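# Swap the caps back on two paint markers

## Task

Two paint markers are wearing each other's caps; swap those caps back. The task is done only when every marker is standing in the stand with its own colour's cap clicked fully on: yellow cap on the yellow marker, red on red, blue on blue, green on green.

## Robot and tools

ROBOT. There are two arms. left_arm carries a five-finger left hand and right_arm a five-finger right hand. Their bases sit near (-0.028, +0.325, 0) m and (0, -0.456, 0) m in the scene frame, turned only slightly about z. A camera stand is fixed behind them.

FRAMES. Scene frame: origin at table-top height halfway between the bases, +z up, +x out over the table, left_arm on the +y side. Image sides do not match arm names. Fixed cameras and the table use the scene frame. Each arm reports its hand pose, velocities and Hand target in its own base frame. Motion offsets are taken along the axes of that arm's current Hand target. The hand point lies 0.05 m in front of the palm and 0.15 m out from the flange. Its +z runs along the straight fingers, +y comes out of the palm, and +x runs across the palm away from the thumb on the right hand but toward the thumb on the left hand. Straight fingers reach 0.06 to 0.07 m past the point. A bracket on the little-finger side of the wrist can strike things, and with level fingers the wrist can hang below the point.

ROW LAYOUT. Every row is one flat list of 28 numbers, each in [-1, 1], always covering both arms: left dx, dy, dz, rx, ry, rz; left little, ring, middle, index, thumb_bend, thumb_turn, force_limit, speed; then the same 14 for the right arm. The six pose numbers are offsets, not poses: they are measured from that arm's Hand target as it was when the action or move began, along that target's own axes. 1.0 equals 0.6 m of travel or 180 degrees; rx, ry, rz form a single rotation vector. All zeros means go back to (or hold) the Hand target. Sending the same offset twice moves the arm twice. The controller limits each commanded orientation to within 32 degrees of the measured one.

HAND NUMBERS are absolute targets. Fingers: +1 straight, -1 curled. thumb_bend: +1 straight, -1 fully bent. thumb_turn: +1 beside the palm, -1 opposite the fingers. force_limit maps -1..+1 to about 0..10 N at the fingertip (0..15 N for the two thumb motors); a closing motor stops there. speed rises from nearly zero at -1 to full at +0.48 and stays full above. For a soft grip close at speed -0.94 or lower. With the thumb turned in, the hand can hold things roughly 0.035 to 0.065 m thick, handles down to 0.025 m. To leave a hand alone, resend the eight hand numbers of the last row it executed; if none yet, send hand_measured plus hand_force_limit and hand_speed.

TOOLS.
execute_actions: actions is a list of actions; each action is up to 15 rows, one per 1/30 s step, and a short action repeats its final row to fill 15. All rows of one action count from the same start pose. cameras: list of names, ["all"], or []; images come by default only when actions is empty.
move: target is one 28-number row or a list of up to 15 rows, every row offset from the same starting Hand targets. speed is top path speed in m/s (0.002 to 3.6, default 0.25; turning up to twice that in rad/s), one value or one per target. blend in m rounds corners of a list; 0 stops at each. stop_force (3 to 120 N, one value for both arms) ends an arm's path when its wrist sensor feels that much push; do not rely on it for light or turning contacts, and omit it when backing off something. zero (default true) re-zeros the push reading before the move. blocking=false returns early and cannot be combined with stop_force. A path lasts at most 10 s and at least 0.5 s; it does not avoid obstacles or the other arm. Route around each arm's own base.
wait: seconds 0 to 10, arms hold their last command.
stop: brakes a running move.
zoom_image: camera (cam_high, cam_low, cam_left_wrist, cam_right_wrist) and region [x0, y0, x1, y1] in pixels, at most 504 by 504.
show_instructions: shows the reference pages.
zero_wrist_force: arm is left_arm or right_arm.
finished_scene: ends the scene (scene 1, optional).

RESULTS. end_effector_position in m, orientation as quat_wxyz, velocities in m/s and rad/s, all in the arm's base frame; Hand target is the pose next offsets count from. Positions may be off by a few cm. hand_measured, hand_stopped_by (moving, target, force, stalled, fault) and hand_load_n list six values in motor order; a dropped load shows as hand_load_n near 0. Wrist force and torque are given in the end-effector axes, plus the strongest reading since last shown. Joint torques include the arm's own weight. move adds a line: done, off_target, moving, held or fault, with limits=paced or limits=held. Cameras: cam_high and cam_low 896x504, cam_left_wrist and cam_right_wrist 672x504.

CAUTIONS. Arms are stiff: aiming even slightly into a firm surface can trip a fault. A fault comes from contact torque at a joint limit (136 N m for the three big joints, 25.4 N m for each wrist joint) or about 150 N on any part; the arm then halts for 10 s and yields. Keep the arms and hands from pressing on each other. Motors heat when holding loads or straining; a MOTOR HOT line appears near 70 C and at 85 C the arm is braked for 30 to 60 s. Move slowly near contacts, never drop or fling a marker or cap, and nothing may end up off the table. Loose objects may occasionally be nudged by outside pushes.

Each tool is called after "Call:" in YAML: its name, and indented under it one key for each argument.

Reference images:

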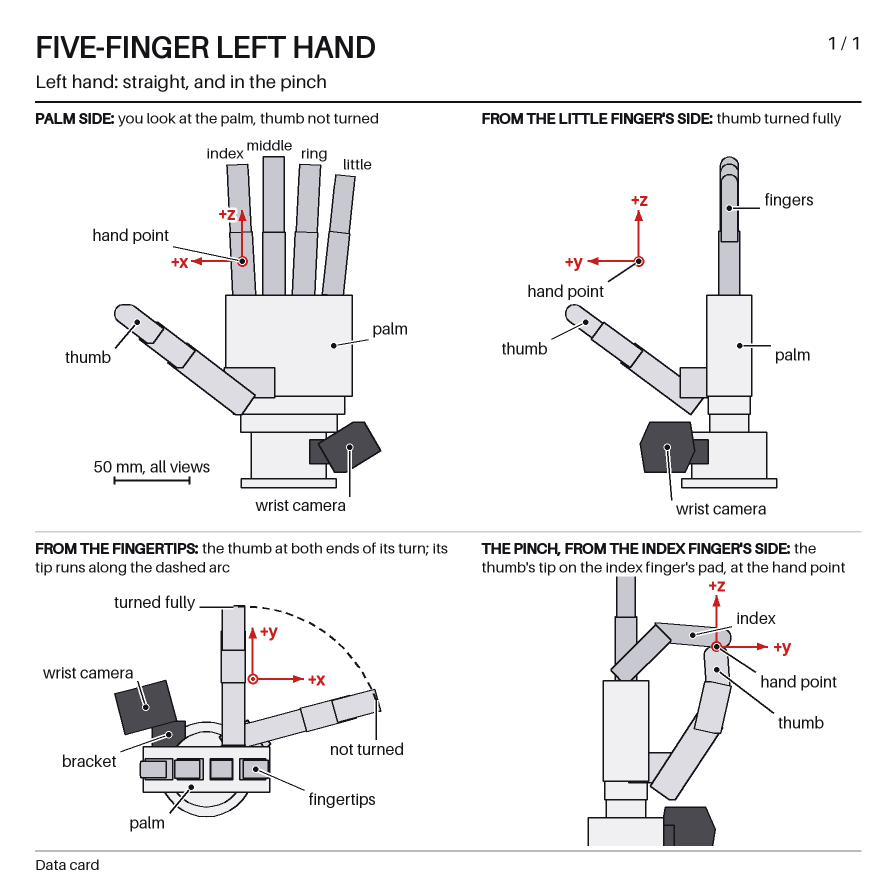

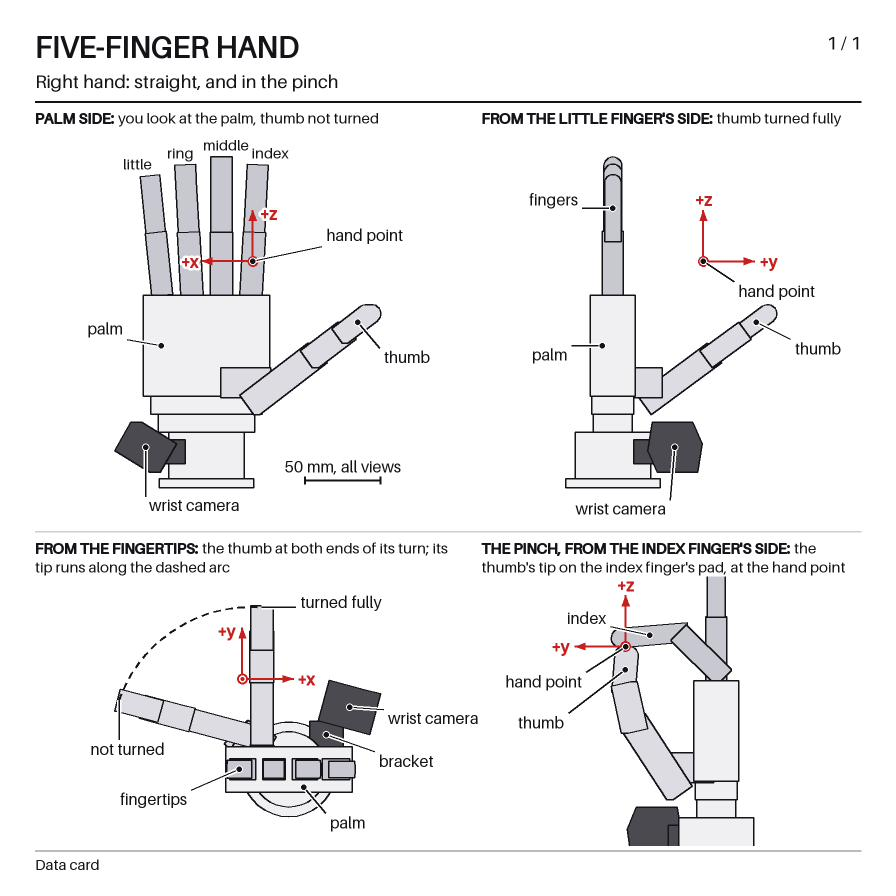

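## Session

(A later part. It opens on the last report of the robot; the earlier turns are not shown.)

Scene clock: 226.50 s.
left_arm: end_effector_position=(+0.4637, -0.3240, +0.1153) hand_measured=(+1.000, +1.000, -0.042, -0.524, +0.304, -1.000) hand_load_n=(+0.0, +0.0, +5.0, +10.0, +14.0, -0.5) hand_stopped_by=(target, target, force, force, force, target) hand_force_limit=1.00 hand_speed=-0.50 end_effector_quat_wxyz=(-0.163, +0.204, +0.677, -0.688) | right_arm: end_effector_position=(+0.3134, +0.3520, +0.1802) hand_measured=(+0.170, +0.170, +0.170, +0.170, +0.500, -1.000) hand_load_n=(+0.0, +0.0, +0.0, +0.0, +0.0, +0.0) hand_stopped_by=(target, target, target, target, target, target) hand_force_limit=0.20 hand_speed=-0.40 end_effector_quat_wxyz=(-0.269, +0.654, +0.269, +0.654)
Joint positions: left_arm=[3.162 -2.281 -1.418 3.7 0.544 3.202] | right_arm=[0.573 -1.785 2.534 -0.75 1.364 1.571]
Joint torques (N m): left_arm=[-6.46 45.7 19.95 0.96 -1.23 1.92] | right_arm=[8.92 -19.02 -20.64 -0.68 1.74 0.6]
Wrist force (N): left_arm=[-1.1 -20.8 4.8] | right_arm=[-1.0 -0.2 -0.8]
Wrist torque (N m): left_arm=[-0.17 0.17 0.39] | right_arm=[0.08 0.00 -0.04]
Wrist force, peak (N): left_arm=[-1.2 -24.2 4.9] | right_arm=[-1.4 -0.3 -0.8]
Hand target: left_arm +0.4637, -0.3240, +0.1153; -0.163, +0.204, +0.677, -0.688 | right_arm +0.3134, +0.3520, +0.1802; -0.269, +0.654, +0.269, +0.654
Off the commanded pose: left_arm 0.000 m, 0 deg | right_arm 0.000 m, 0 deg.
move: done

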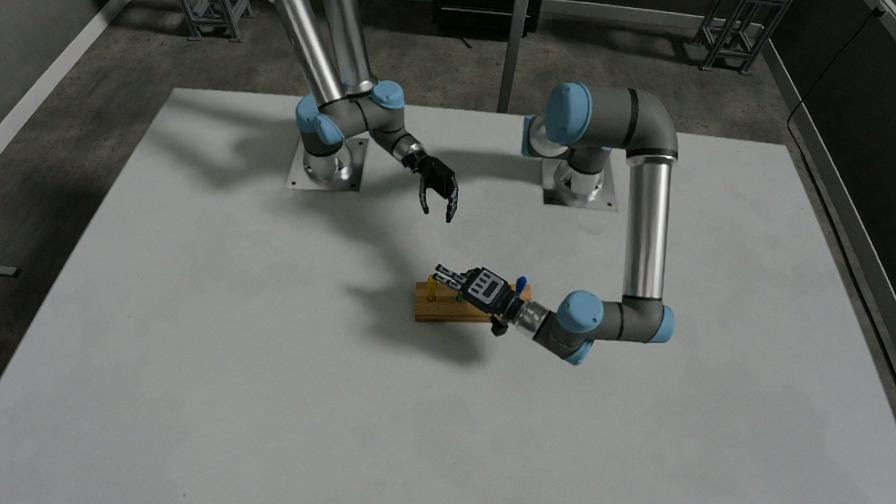

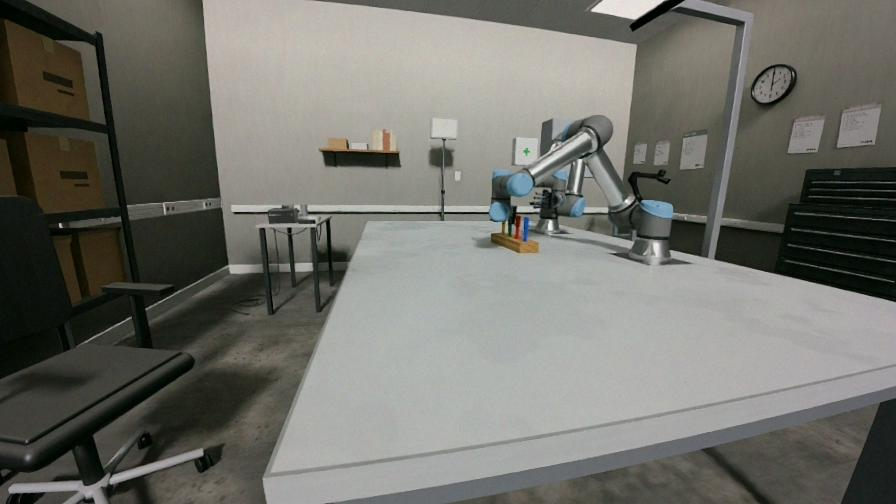

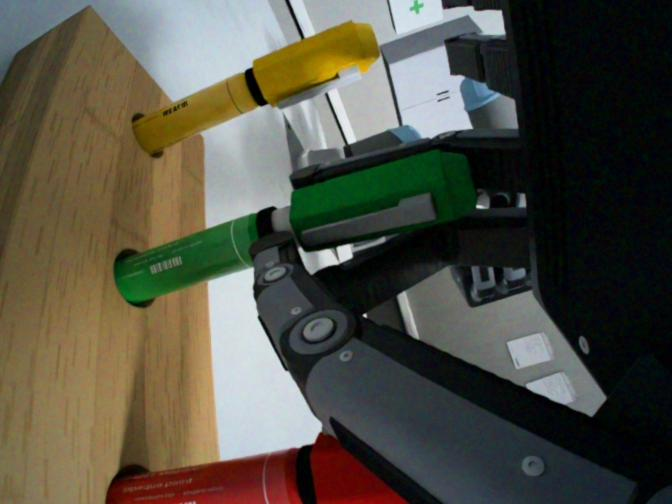

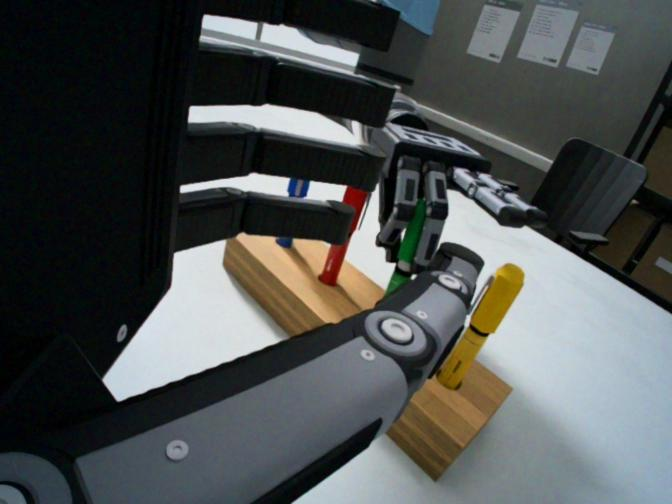

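Call:
move:
  target: [0,0,0,0,0,0,1,1,0.2,0.2,0.45,-1,0.2,-0.4,0,0,0,0,0,0,0.17,0.17,0.17,0.17,0.5,-1,0.2,-0.4]
  speed: 0.03
  cameras: ["all"]

Call:
zoom_image:
  camera: "cam_right_wrist"
  region: [360, 160, 530, 400]

Call:
zoom_image:
  camera: "cam_left_wrist"
  region: [80, 0, 480, 320]

Call:
zoom_image:
  camera: "cam_low"
  region: [498, 212, 538, 252]

Scene clock: 227.53 s.
left_arm: end_effector_position=(+0.4637, -0.3240, +0.1153) hand_measured=(+1.000, +1.000, +0.200, +0.200, +0.450, -1.000) hand_load_n=(+0.0, +0.0, +0.0, -0.5, +0.0, +0.5) hand_stopped_by=(target, target, target, target, target, target) hand_force_limit=0.20 hand_speed=-0.40 end_effector_quat_wxyz=(-0.163, +0.204, +0.677, -0.688) | right_arm: end_effector_position=(+0.3134, +0.3520, +0.1802) hand_measured=(+0.170, +0.170, +0.170, +0.170, +0.500, -1.000) hand_load_n=(+0.0, +0.0, +0.0, +0.0, +0.0, +0.0) hand_stopped_by=(target, target, target, target, target, target) hand_force_limit=0.20 hand_speed=-0.40 end_effector_quat_wxyz=(-0.269, +0.654, +0.269, +0.654)
Joint positions: left_arm=[3.162 -2.281 -1.418 3.7 0.544 3.202] | right_arm=[0.573 -1.785 2.534 -0.75 1.364 1.571]
Joint torques (N m): left_arm=[-6.47 45.78 20.32 -0.92 -1.1 1.92] | right_arm=[7.91 -19.65 -20.6 -1.02 1.82 0.52]
Wrist force (N): left_arm=[-0.1 2.4 0.6] | right_arm=[-1.2 -0.3 -0.7]
Wrist torque (N m): left_arm=[0.32 0.07 -0.05] | right_arm=[0.06 0.03 -0.06]
Wrist force, peak (N): left_arm=[-1.0 -22.2 5.1] | right_arm=[-1.4 -0.2 -1.1]
Hand target: left_arm +0.4637, -0.3240, +0.1153; -0.163, +0.204, +0.677, -0.688 | right_arm +0.3134, +0.3520, +0.1802; -0.269, +0.654, +0.269, +0.654
Off the commanded pose: left_arm 0.000 m, 0 deg | right_arm 0.000 m, 0 deg.
move: done

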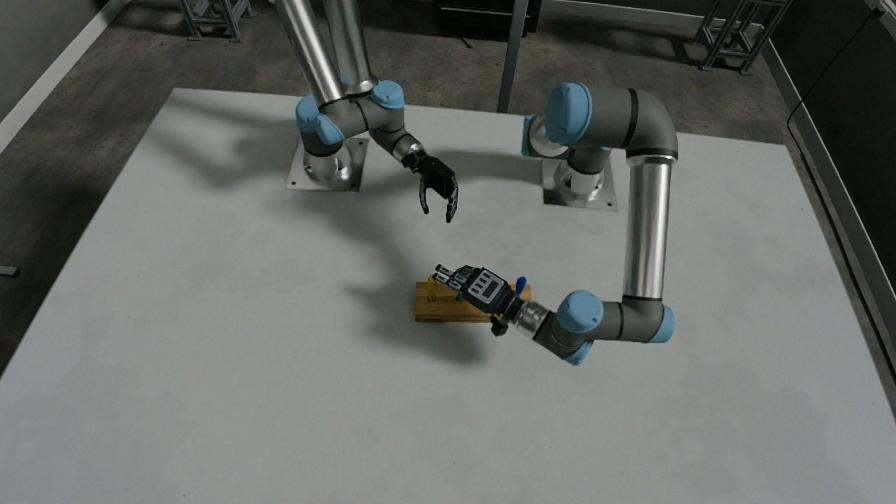

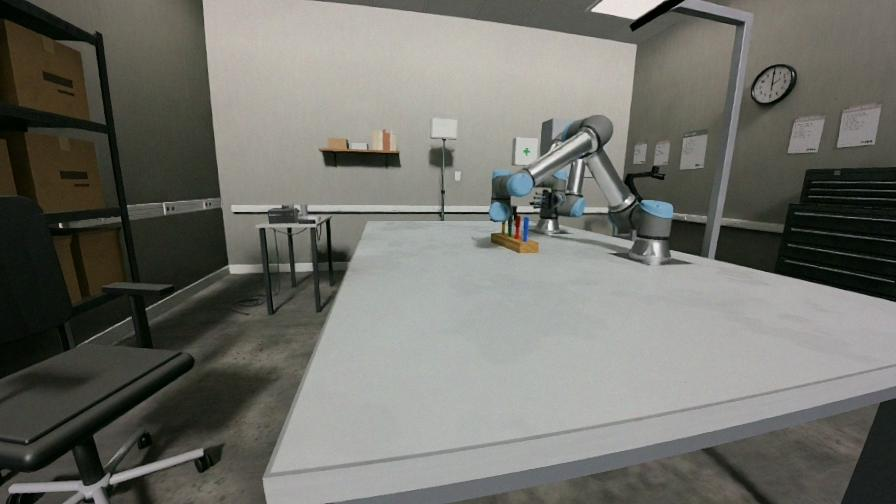

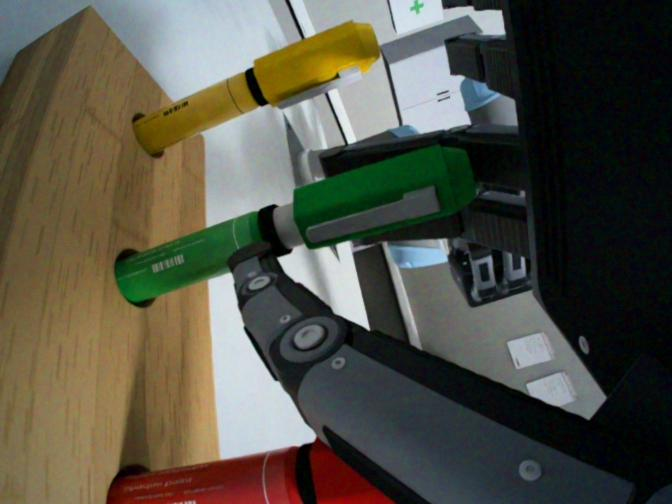

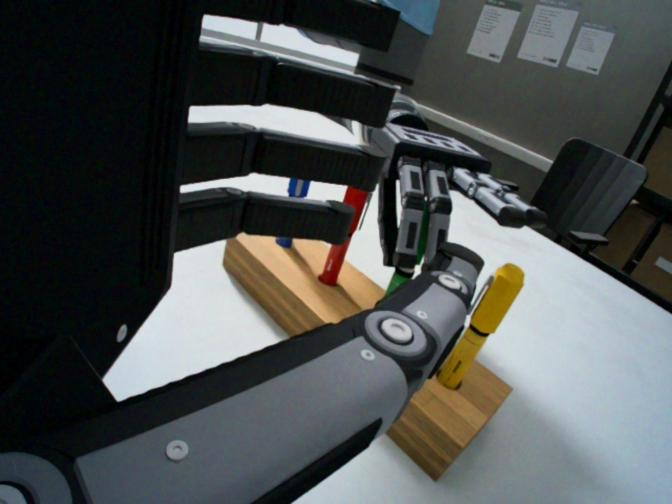

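Scaled by 2.100 from the camera's 672x504 image, which has a finer 960x720 frame.

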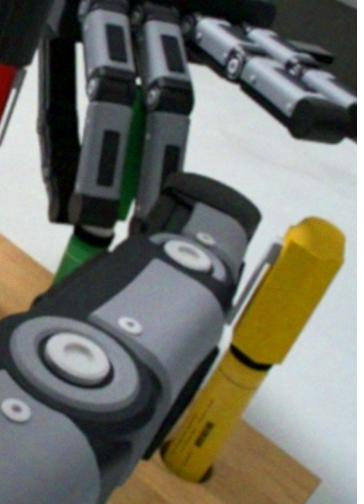

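Scaled by 1.260 from the camera's 672x504 image, which has a finer 960x720 frame.

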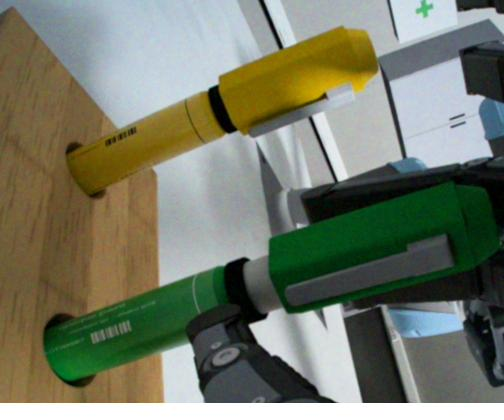

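Scaled by 12.600 from the camera's 896x504 image, which has a finer 1280x720 frame.

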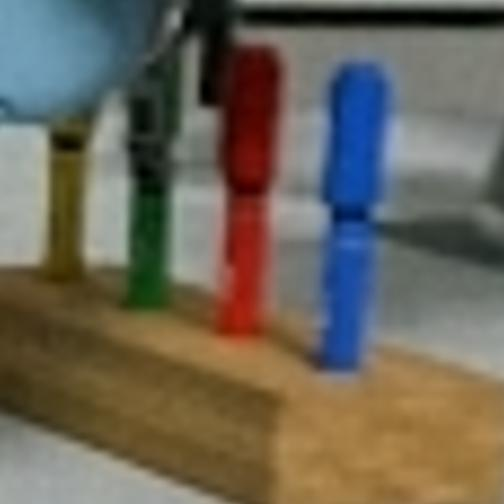

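Call:
move:
  target: [-0.009,-0.15,0,0,0,0,1,1,0.2,0.2,0.45,-1,0.2,-0.4,0,0,0,0,0,0,0.17,0.17,0.17,0.17,0.5,-1,0.2,-0.4]
  speed: 0.15
  cameras: ["all"]

Call:
zoom_image:
  camera: "cam_low"
  region: [488, 200, 548, 260]

Call:
zoom_image:
  camera: "cam_right_wrist"
  region: [220, 130, 560, 480]

Scene clock: 229.83 s.
left_arm: end_effector_position=(+0.4637, -0.3240, +0.2055) hand_measured=(+1.000, +1.000, +0.200, +0.200, +0.450, -1.000) hand_load_n=(+0.0, +0.0, +0.0, +0.0, +0.0, +0.0) hand_stopped_by=(target, target, target, target, target, target) hand_force_limit=0.20 hand_speed=-0.40 end_effector_quat_wxyz=(-0.163, +0.204, +0.677, -0.688) | right_arm: end_effector_position=(+0.3134, +0.3520, +0.1802) hand_measured=(+0.170, +0.170, +0.170, +0.170, +0.500, -1.000) hand_load_n=(+0.0, +0.0, +0.0, +0.5, +0.0, +0.0) hand_stopped_by=(target, target, target, target, target, target) hand_force_limit=0.20 hand_speed=-0.40 end_effector_quat_wxyz=(-0.269, +0.654, +0.269, +0.654)
Joint positions: left_arm=[3.162 -2.184 -1.33 3.515 0.544 3.202] | right_arm=[0.573 -1.785 2.534 -0.75 1.364 1.571]
Joint torques (N m): left_arm=[1.07 36.04 12.81 -1.02 1.2 2.6] | right_arm=[7.76 -19.11 -21.19 -0.88 1.68 0.28]
Wrist force (N): left_arm=[-0.2 2.2 0.2] | right_arm=[-1.2 0.1 -0.7]
Wrist torque (N m): left_arm=[0.32 0.07 -0.05] | right_arm=[0.11 0.03 -0.04]
Wrist force, peak (N): left_arm=[0.0 3.8 0.1] | right_arm=[-1.3 -0.3 -0.9]
Hand target: left_arm +0.4637, -0.3240, +0.2055; -0.163, +0.204, +0.677, -0.688 | right_arm +0.3134, +0.3520, +0.1802; -0.269, +0.654, +0.269, +0.654
Off the commanded pose: left_arm 0.000 m, 0 deg | right_arm 0.000 m, 0 deg.
move: done

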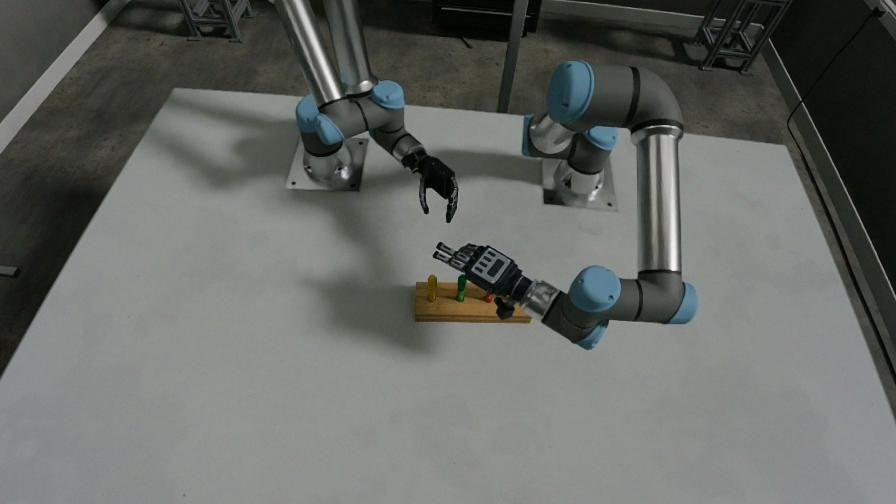

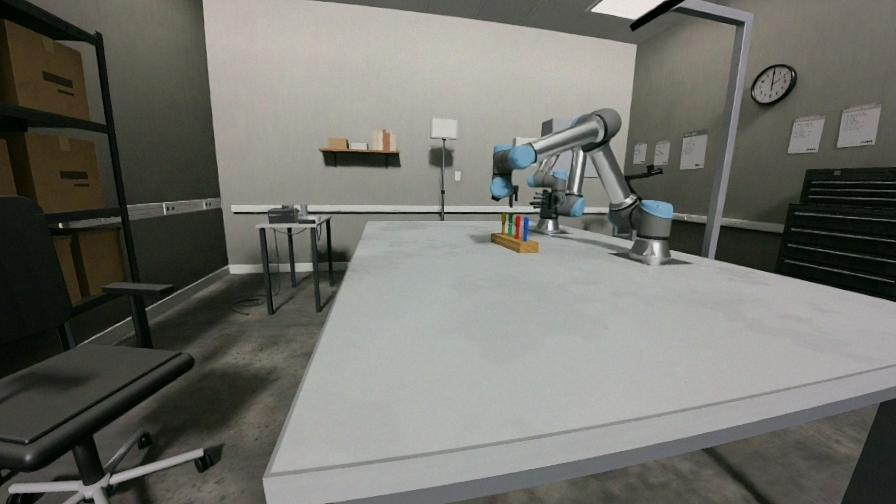

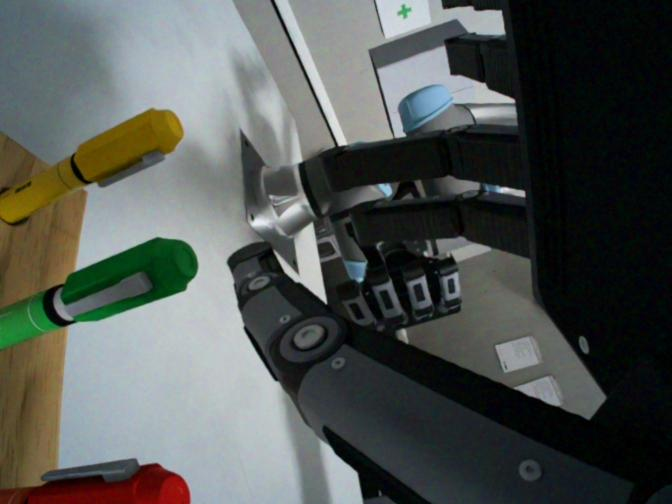

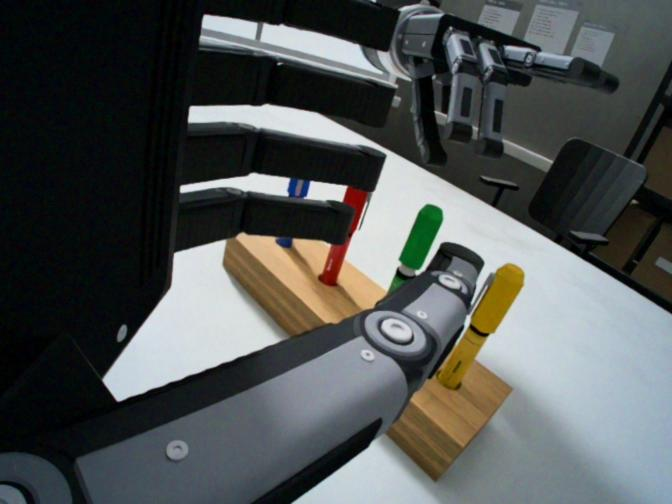

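Scaled by 8.400 from the camera's 896x504 image, which has a finer 1280x720 frame.

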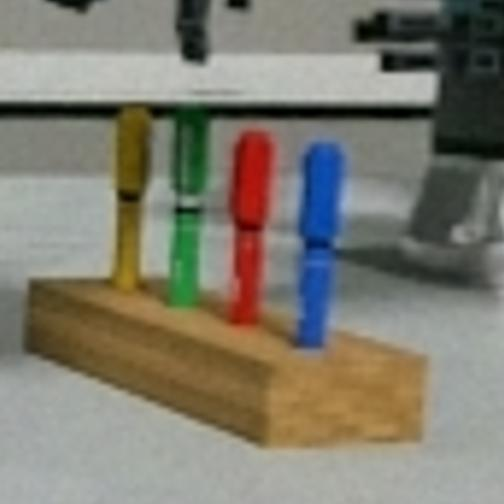

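Scaled by 1.440 from the camera's 672x504 image, which has a finer 960x720 frame.

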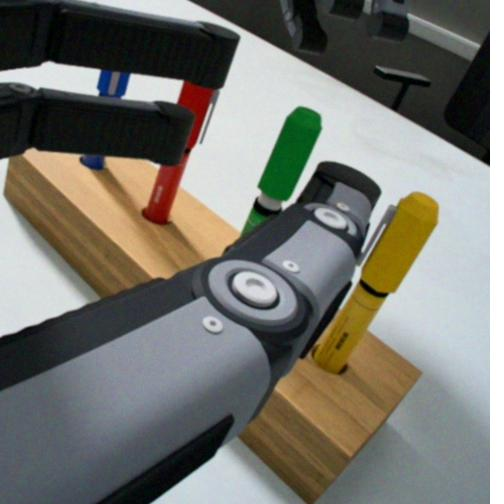

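Call:
move:
  target: [0,0,-0.02,0,0,0,1,1,1,1,1,1,0.2,0.2,0,0,0,0,0,0,0.17,0.17,0.17,0.17,0.5,-1,0.2,-0.4]
  speed: 0.1
  cameras: ["all"]

Scene clock: 231.13 s.
left_arm: end_effector_position=(+0.4697, -0.3136, +0.2055) hand_measured=(+1.000, +1.000, +1.000, +1.000, +1.000, +1.000) hand_load_n=(+0.0, -0.5, +0.0, +0.0, +0.0, +0.0) hand_stopped_by=(target, target, target, target, target, target) hand_force_limit=0.20 hand_speed=0.20 end_effector_quat_wxyz=(-0.163, +0.204, +0.677, -0.688) | right_arm: end_effector_position=(+0.3134, +0.3520, +0.1802) hand_measured=(+0.170, +0.170, +0.170, +0.170, +0.500, -1.000) hand_load_n=(+0.0, +0.0, +0.0, -0.5, +0.0, +0.0) hand_stopped_by=(target, target, target, target, target, target) hand_force_limit=0.20 hand_speed=-0.40 end_effector_quat_wxyz=(-0.269, +0.654, +0.269, +0.654)
Joint positions: left_arm=[3.178 -2.194 -1.315 3.508 0.561 3.202] | right_arm=[0.573 -1.785 2.534 -0.75 1.364 1.571]
Joint torques (N m): left_arm=[-9.38 54.07 10.6 0.48 -1.15 1.87] | right_arm=[9.04 -19.46 -22.88 -0.87 1.53 0.64]
Wrist force (N): left_arm=[-0.2 2.2 0.0] | right_arm=[-1.1 0.0 -0.7]
Wrist torque (N m): left_arm=[0.34 0.06 -0.04] | right_arm=[0.11 0.03 -0.04]
Wrist force, peak (N): left_arm=[-0.4 2.8 0.3] | right_arm=[-1.3 -0.1 -0.9]
Hand target: left_arm +0.4697, -0.3136, +0.2055; -0.163, +0.204, +0.677, -0.688 | right_arm +0.3134, +0.3520, +0.1802; -0.269, +0.654, +0.269, +0.654
Off the commanded pose: left_arm 0.000 m, 0 deg | right_arm 0.000 m, 0 deg.
move: done

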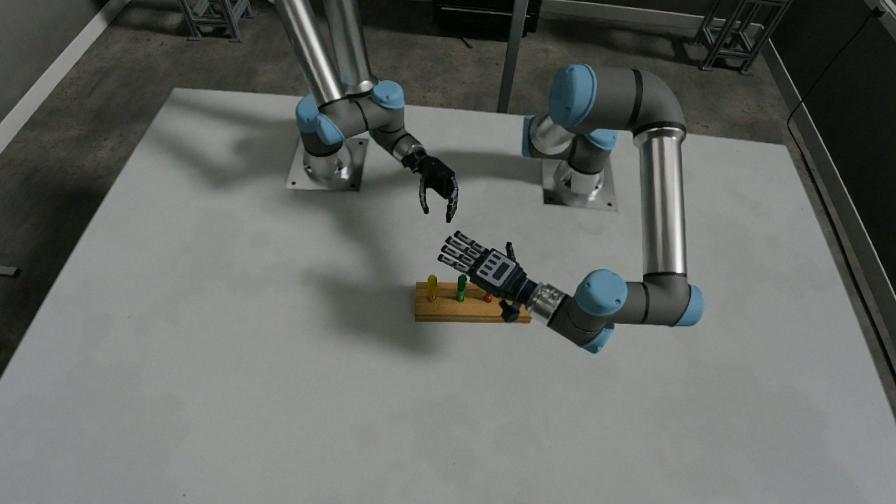

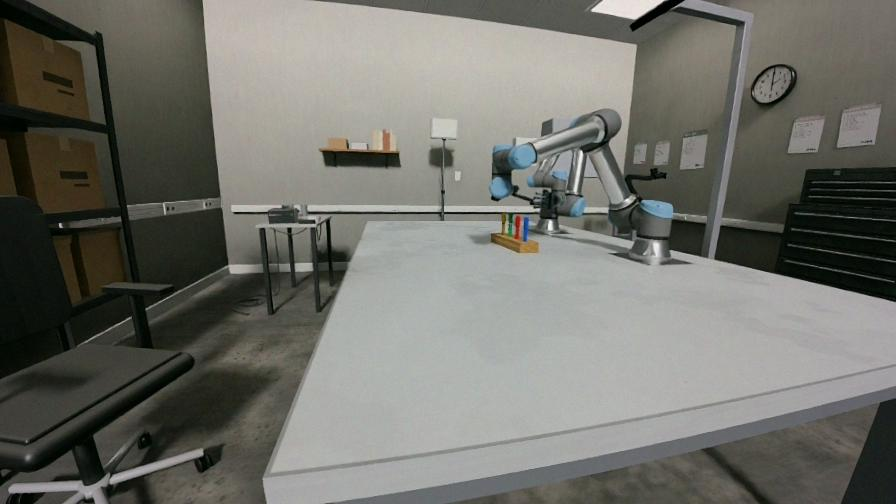

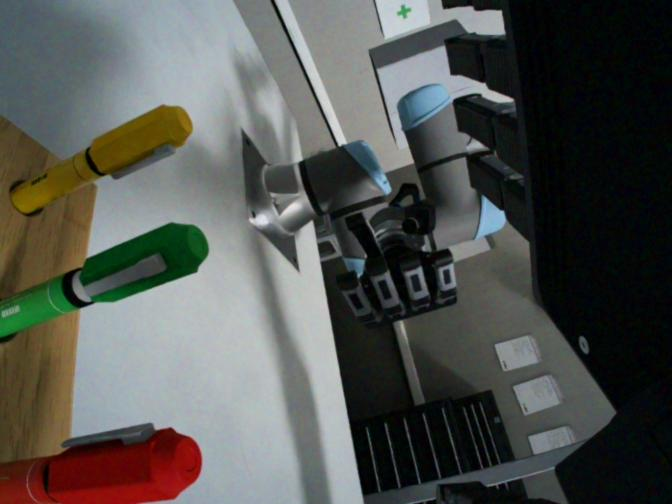

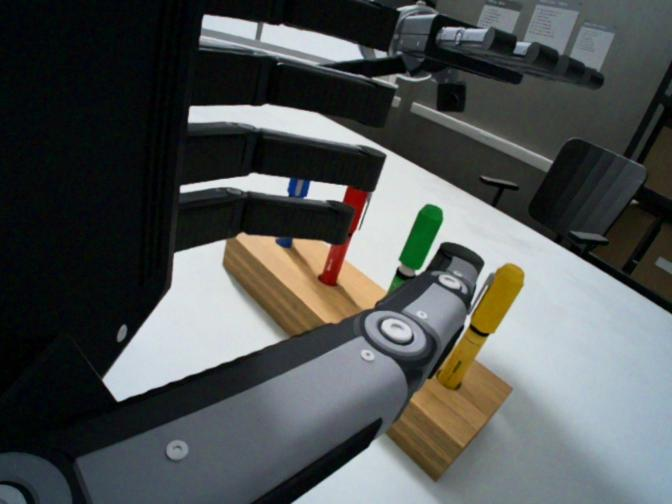

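Call:
move:
  target: [0.0103,0.1714,0,0,0,0,1,1,1,1,1,1,0.2,0.2,0,0,0,0,0,0,0.17,0.17,0.17,0.17,0.5,-1,0.2,-0.4]
  speed: 0.08
  stop_force: 5
  cameras: ["all"]

Call:
zoom_image:
  camera: "cam_low"
  region: [488, 200, 548, 260]

Call:
zoom_image:
  camera: "cam_high"
  region: [400, 230, 560, 350]

Scene clock: 233.67 s.
left_arm: end_effector_position=(+0.4697, -0.3136, +0.1025) hand_measured=(+1.000, +1.000, +1.000, +1.000, +1.000, +1.000) hand_load_n=(+0.0, +0.0, +0.0, +0.0, +0.0, -0.5) hand_stopped_by=(target, target, target, target, target, target) hand_force_limit=0.20 hand_speed=0.20 end_effector_quat_wxyz=(-0.163, +0.204, +0.677, -0.688) | right_arm: end_effector_position=(+0.3134, +0.3520, +0.1802) hand_measured=(+0.170, +0.170, +0.170, +0.170, +0.500, -1.000) hand_load_n=(+0.0, +0.0, +0.0, +0.0, +0.0, +0.0) hand_stopped_by=(target, target, target, target, target, target) hand_force_limit=0.20 hand_speed=-0.40 end_effector_quat_wxyz=(-0.269, +0.654, +0.269, +0.654)
Joint positions: left_arm=[3.178 -2.306 -1.411 3.718 0.561 3.202] | right_arm=[0.573 -1.785 2.534 -0.75 1.364 1.571]
Joint torques (N m): left_arm=[-2.03 55.95 26.95 -0.37 -1.19 -1.8] | right_arm=[8.15 -18.34 -21.79 -0.88 1.43 0.84]
Wrist force (N): left_arm=[-0.5 2.3 0.1] | right_arm=[-1.3 -0.1 -0.8]
Wrist torque (N m): left_arm=[0.33 0.11 -0.07] | right_arm=[0.09 0.05 -0.06]
Wrist force, peak (N): left_arm=[-0.5 3.3 0.3] | right_arm=[-1.4 -0.4 -0.8]
Hand target: left_arm +0.4697, -0.3136, +0.1025; -0.163, +0.204, +0.677, -0.688 | right_arm +0.3134, +0.3520, +0.1802; -0.269, +0.654, +0.269, +0.654
Off the commanded pose: left_arm 0.000 m, 0 deg | right_arm 0.000 m, 0 deg.
move: done

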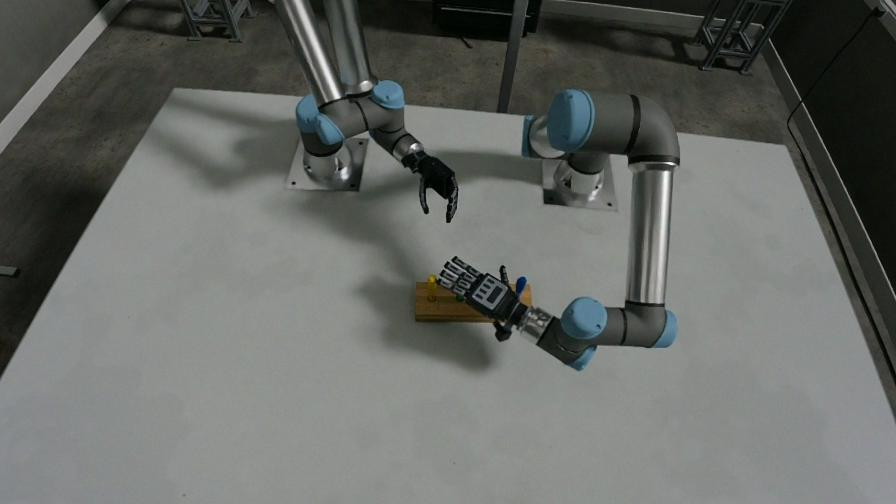

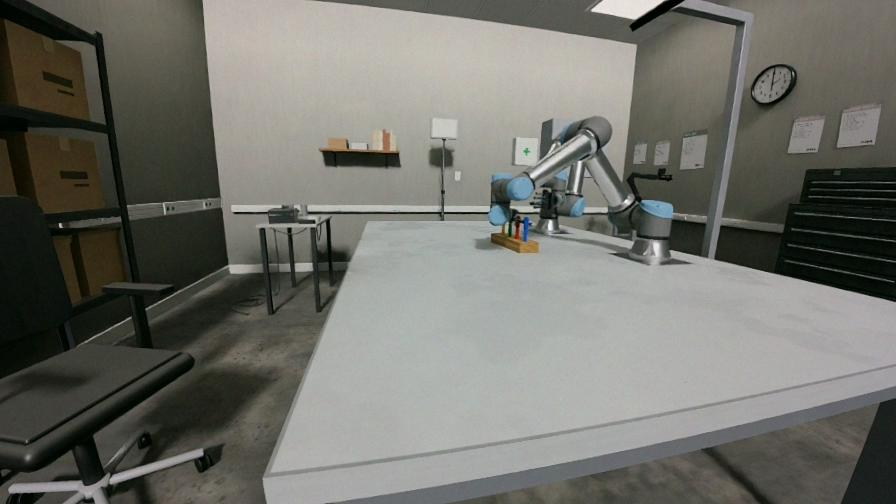

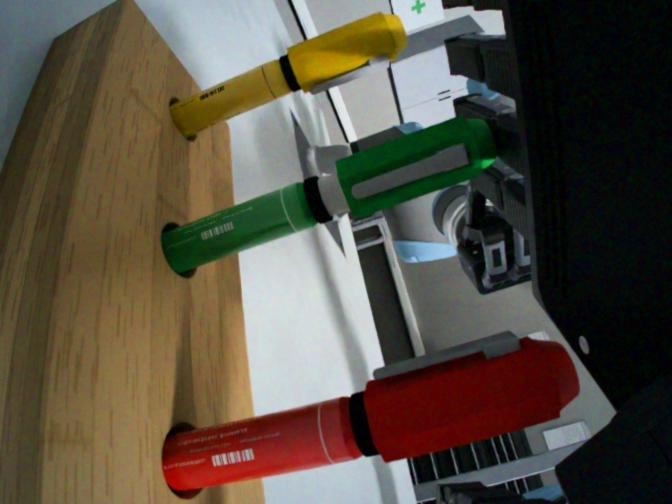

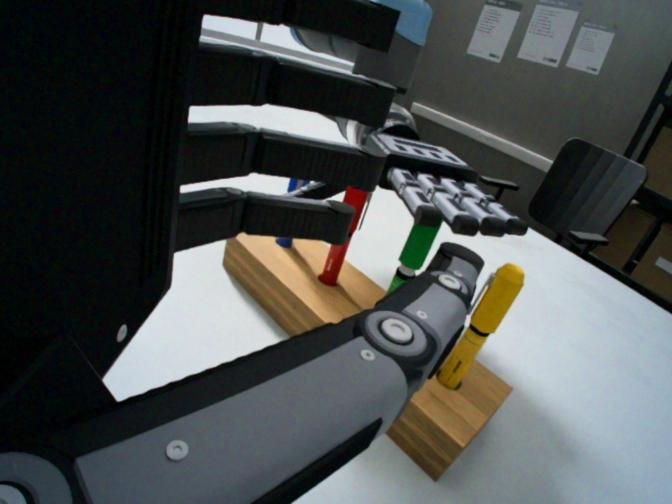

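Scaled by 8.400 from the camera's 896x504 image, which has a finer 1280x720 frame.

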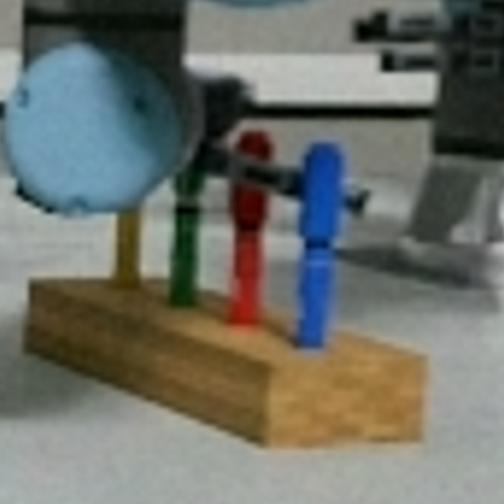

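Scaled by 3.150 from the camera's 896x504 image, which has a finer 1280x720 frame.

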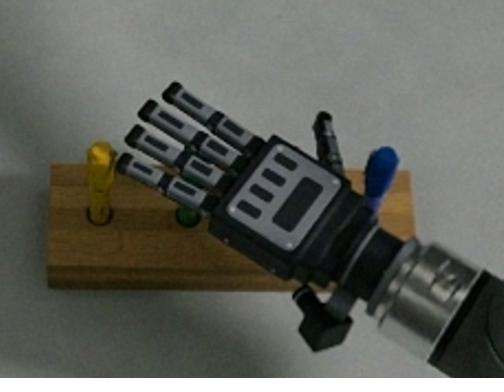

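Call:
zoom_image:
  camera: "cam_left_wrist"
  region: [400, 20, 600, 260]

Call:
zoom_image:
  camera: "cam_right_wrist"
  region: [370, 120, 540, 300]

Scaled by 2.100 from the camera's 672x504 image, which has a finer 960x720 frame.

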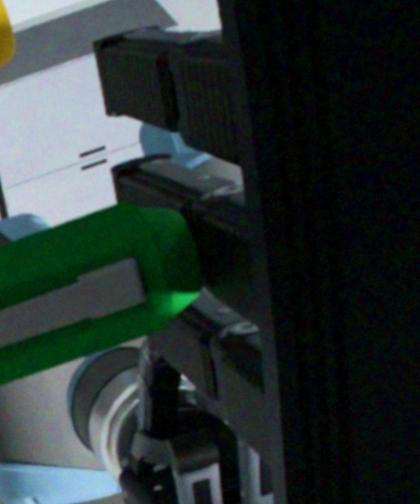

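Scaled by 2.800 from the camera's 672x504 image, which has a finer 960x720 frame.

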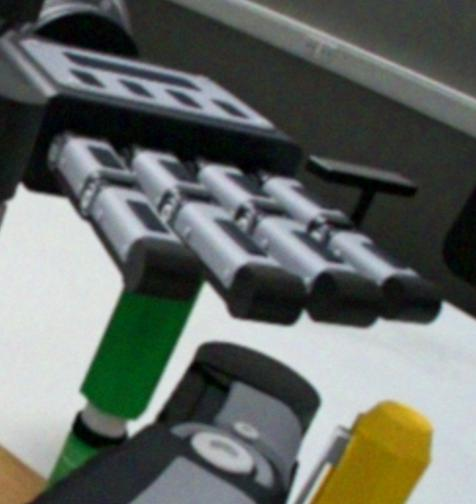

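Call:
move:
  target: [0.0018,0.0308,0,0,0,0,1,1,1,1,1,1,0.2,0.2,0,0,0,0,0,0,0.17,0.17,0.17,0.17,0.5,-1,0.2,-0.4]
  speed: 0.02
  stop_force: 18
  cameras: ["all"]

Call:
zoom_image:
  camera: "cam_left_wrist"
  region: [100, 0, 600, 300]

Call:
zoom_image:
  camera: "cam_right_wrist"
  region: [370, 120, 540, 300]

Scene clock: 235.63 s.
left_arm: end_effector_position=(+0.4697, -0.3136, +0.0938) hand_measured=(+1.000, +1.000, +1.000, +1.000, +1.000, +1.000) hand_load_n=(-0.5, +0.0, +1.0, +0.0, +0.0, +0.0) hand_stopped_by=(target, target, target, target, target, target) hand_force_limit=0.20 hand_speed=0.20 end_effector_quat_wxyz=(-0.163, +0.204, +0.677, -0.688) | right_arm: end_effector_position=(+0.3134, +0.3520, +0.1802) hand_measured=(+0.170, +0.170, +0.170, +0.170, +0.500, -1.000) hand_load_n=(+0.0, +0.0, +0.0, +0.0, +0.0, +0.5) hand_stopped_by=(target, target, target, target, target, target) hand_force_limit=0.20 hand_speed=-0.40 end_effector_quat_wxyz=(-0.269, +0.654, +0.269, +0.654)
Joint positions: left_arm=[3.178 -2.317 -1.417 3.734 0.561 3.202] | right_arm=[0.573 -1.785 2.534 -0.75 1.364 1.571]
Joint torques (N m): left_arm=[-1.57 48.25 23.85 0.38 -1.26 0.18] | right_arm=[8.64 -17.62 -21.05 -0.92 1.59 0.47]
Wrist force (N): left_arm=[-0.8 -16.3 0.4] | right_arm=[-1.1 -0.1 -0.6]
Wrist torque (N m): left_arm=[0.44 0.11 0.28] | right_arm=[0.08 0.02 -0.05]
Wrist force, peak (N): left_arm=[-1.3 -32.4 -0.2] | right_arm=[-1.4 -0.3 -0.8]
Hand target: left_arm +0.4697, -0.3136, +0.0938; -0.163, +0.204, +0.677, -0.688 (not the last commanded pose) | right_arm +0.3134, +0.3520, +0.1802; -0.269, +0.654, +0.269, +0.654
Off the commanded pose: left_arm 0.010 m, 0 deg | right_arm 0.000 m, 0 deg.
move: contact (left_arm)

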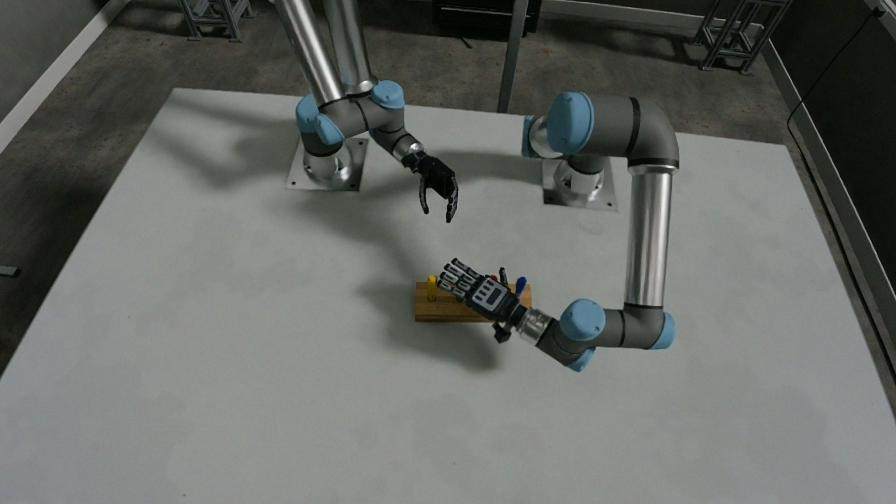

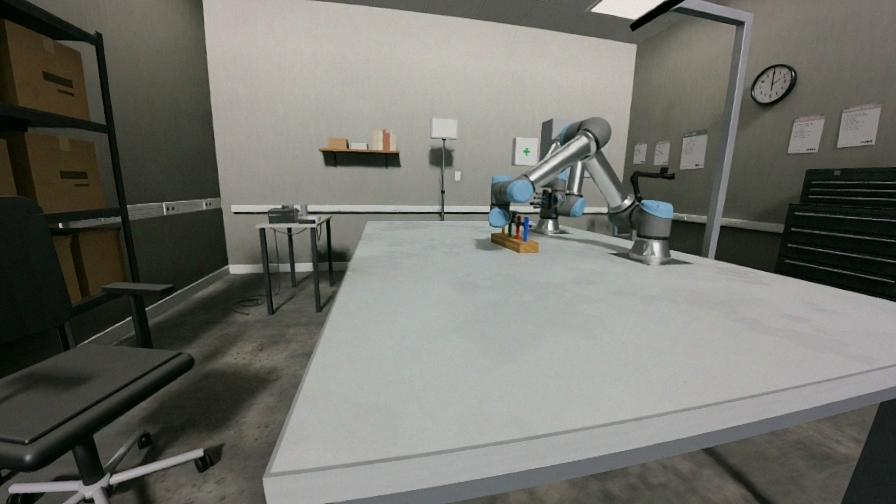

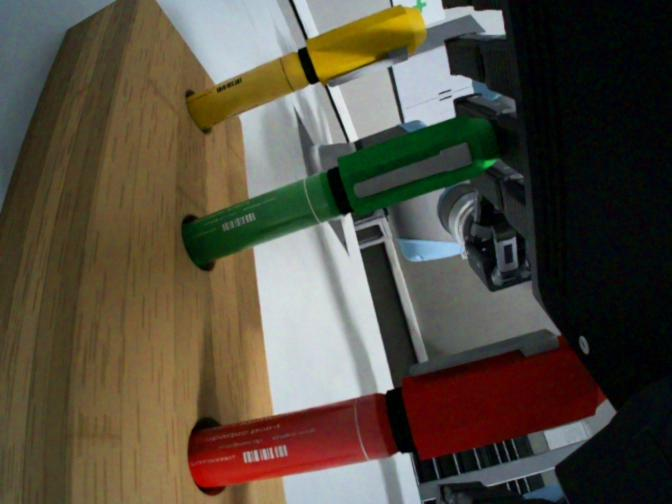

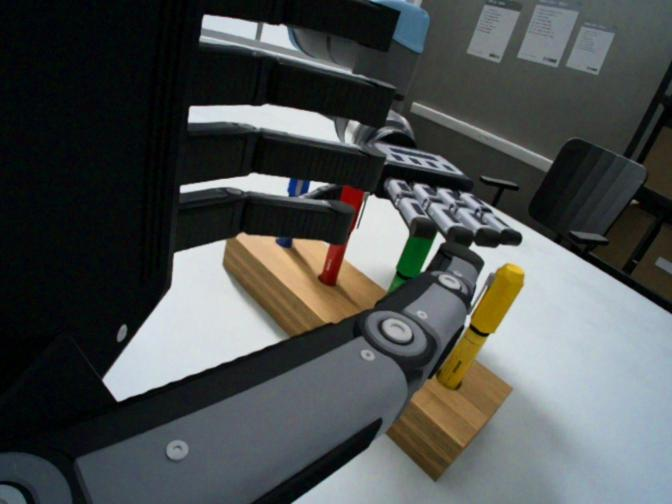

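Scaled by 1.008 from the camera's 672x504 image, which has a finer 960x720 frame.

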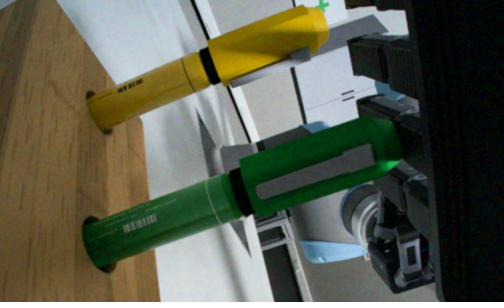

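Scaled by 2.800 from the camera's 672x504 image, which has a finer 960x720 frame.

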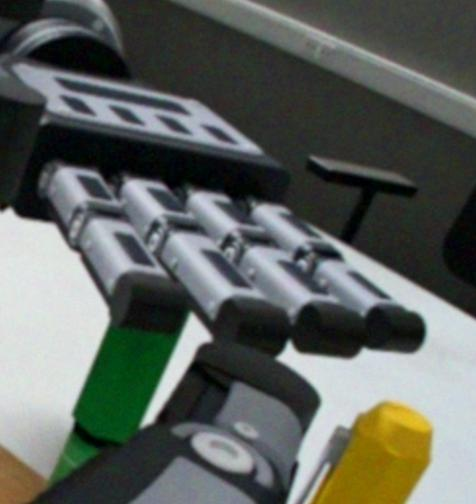

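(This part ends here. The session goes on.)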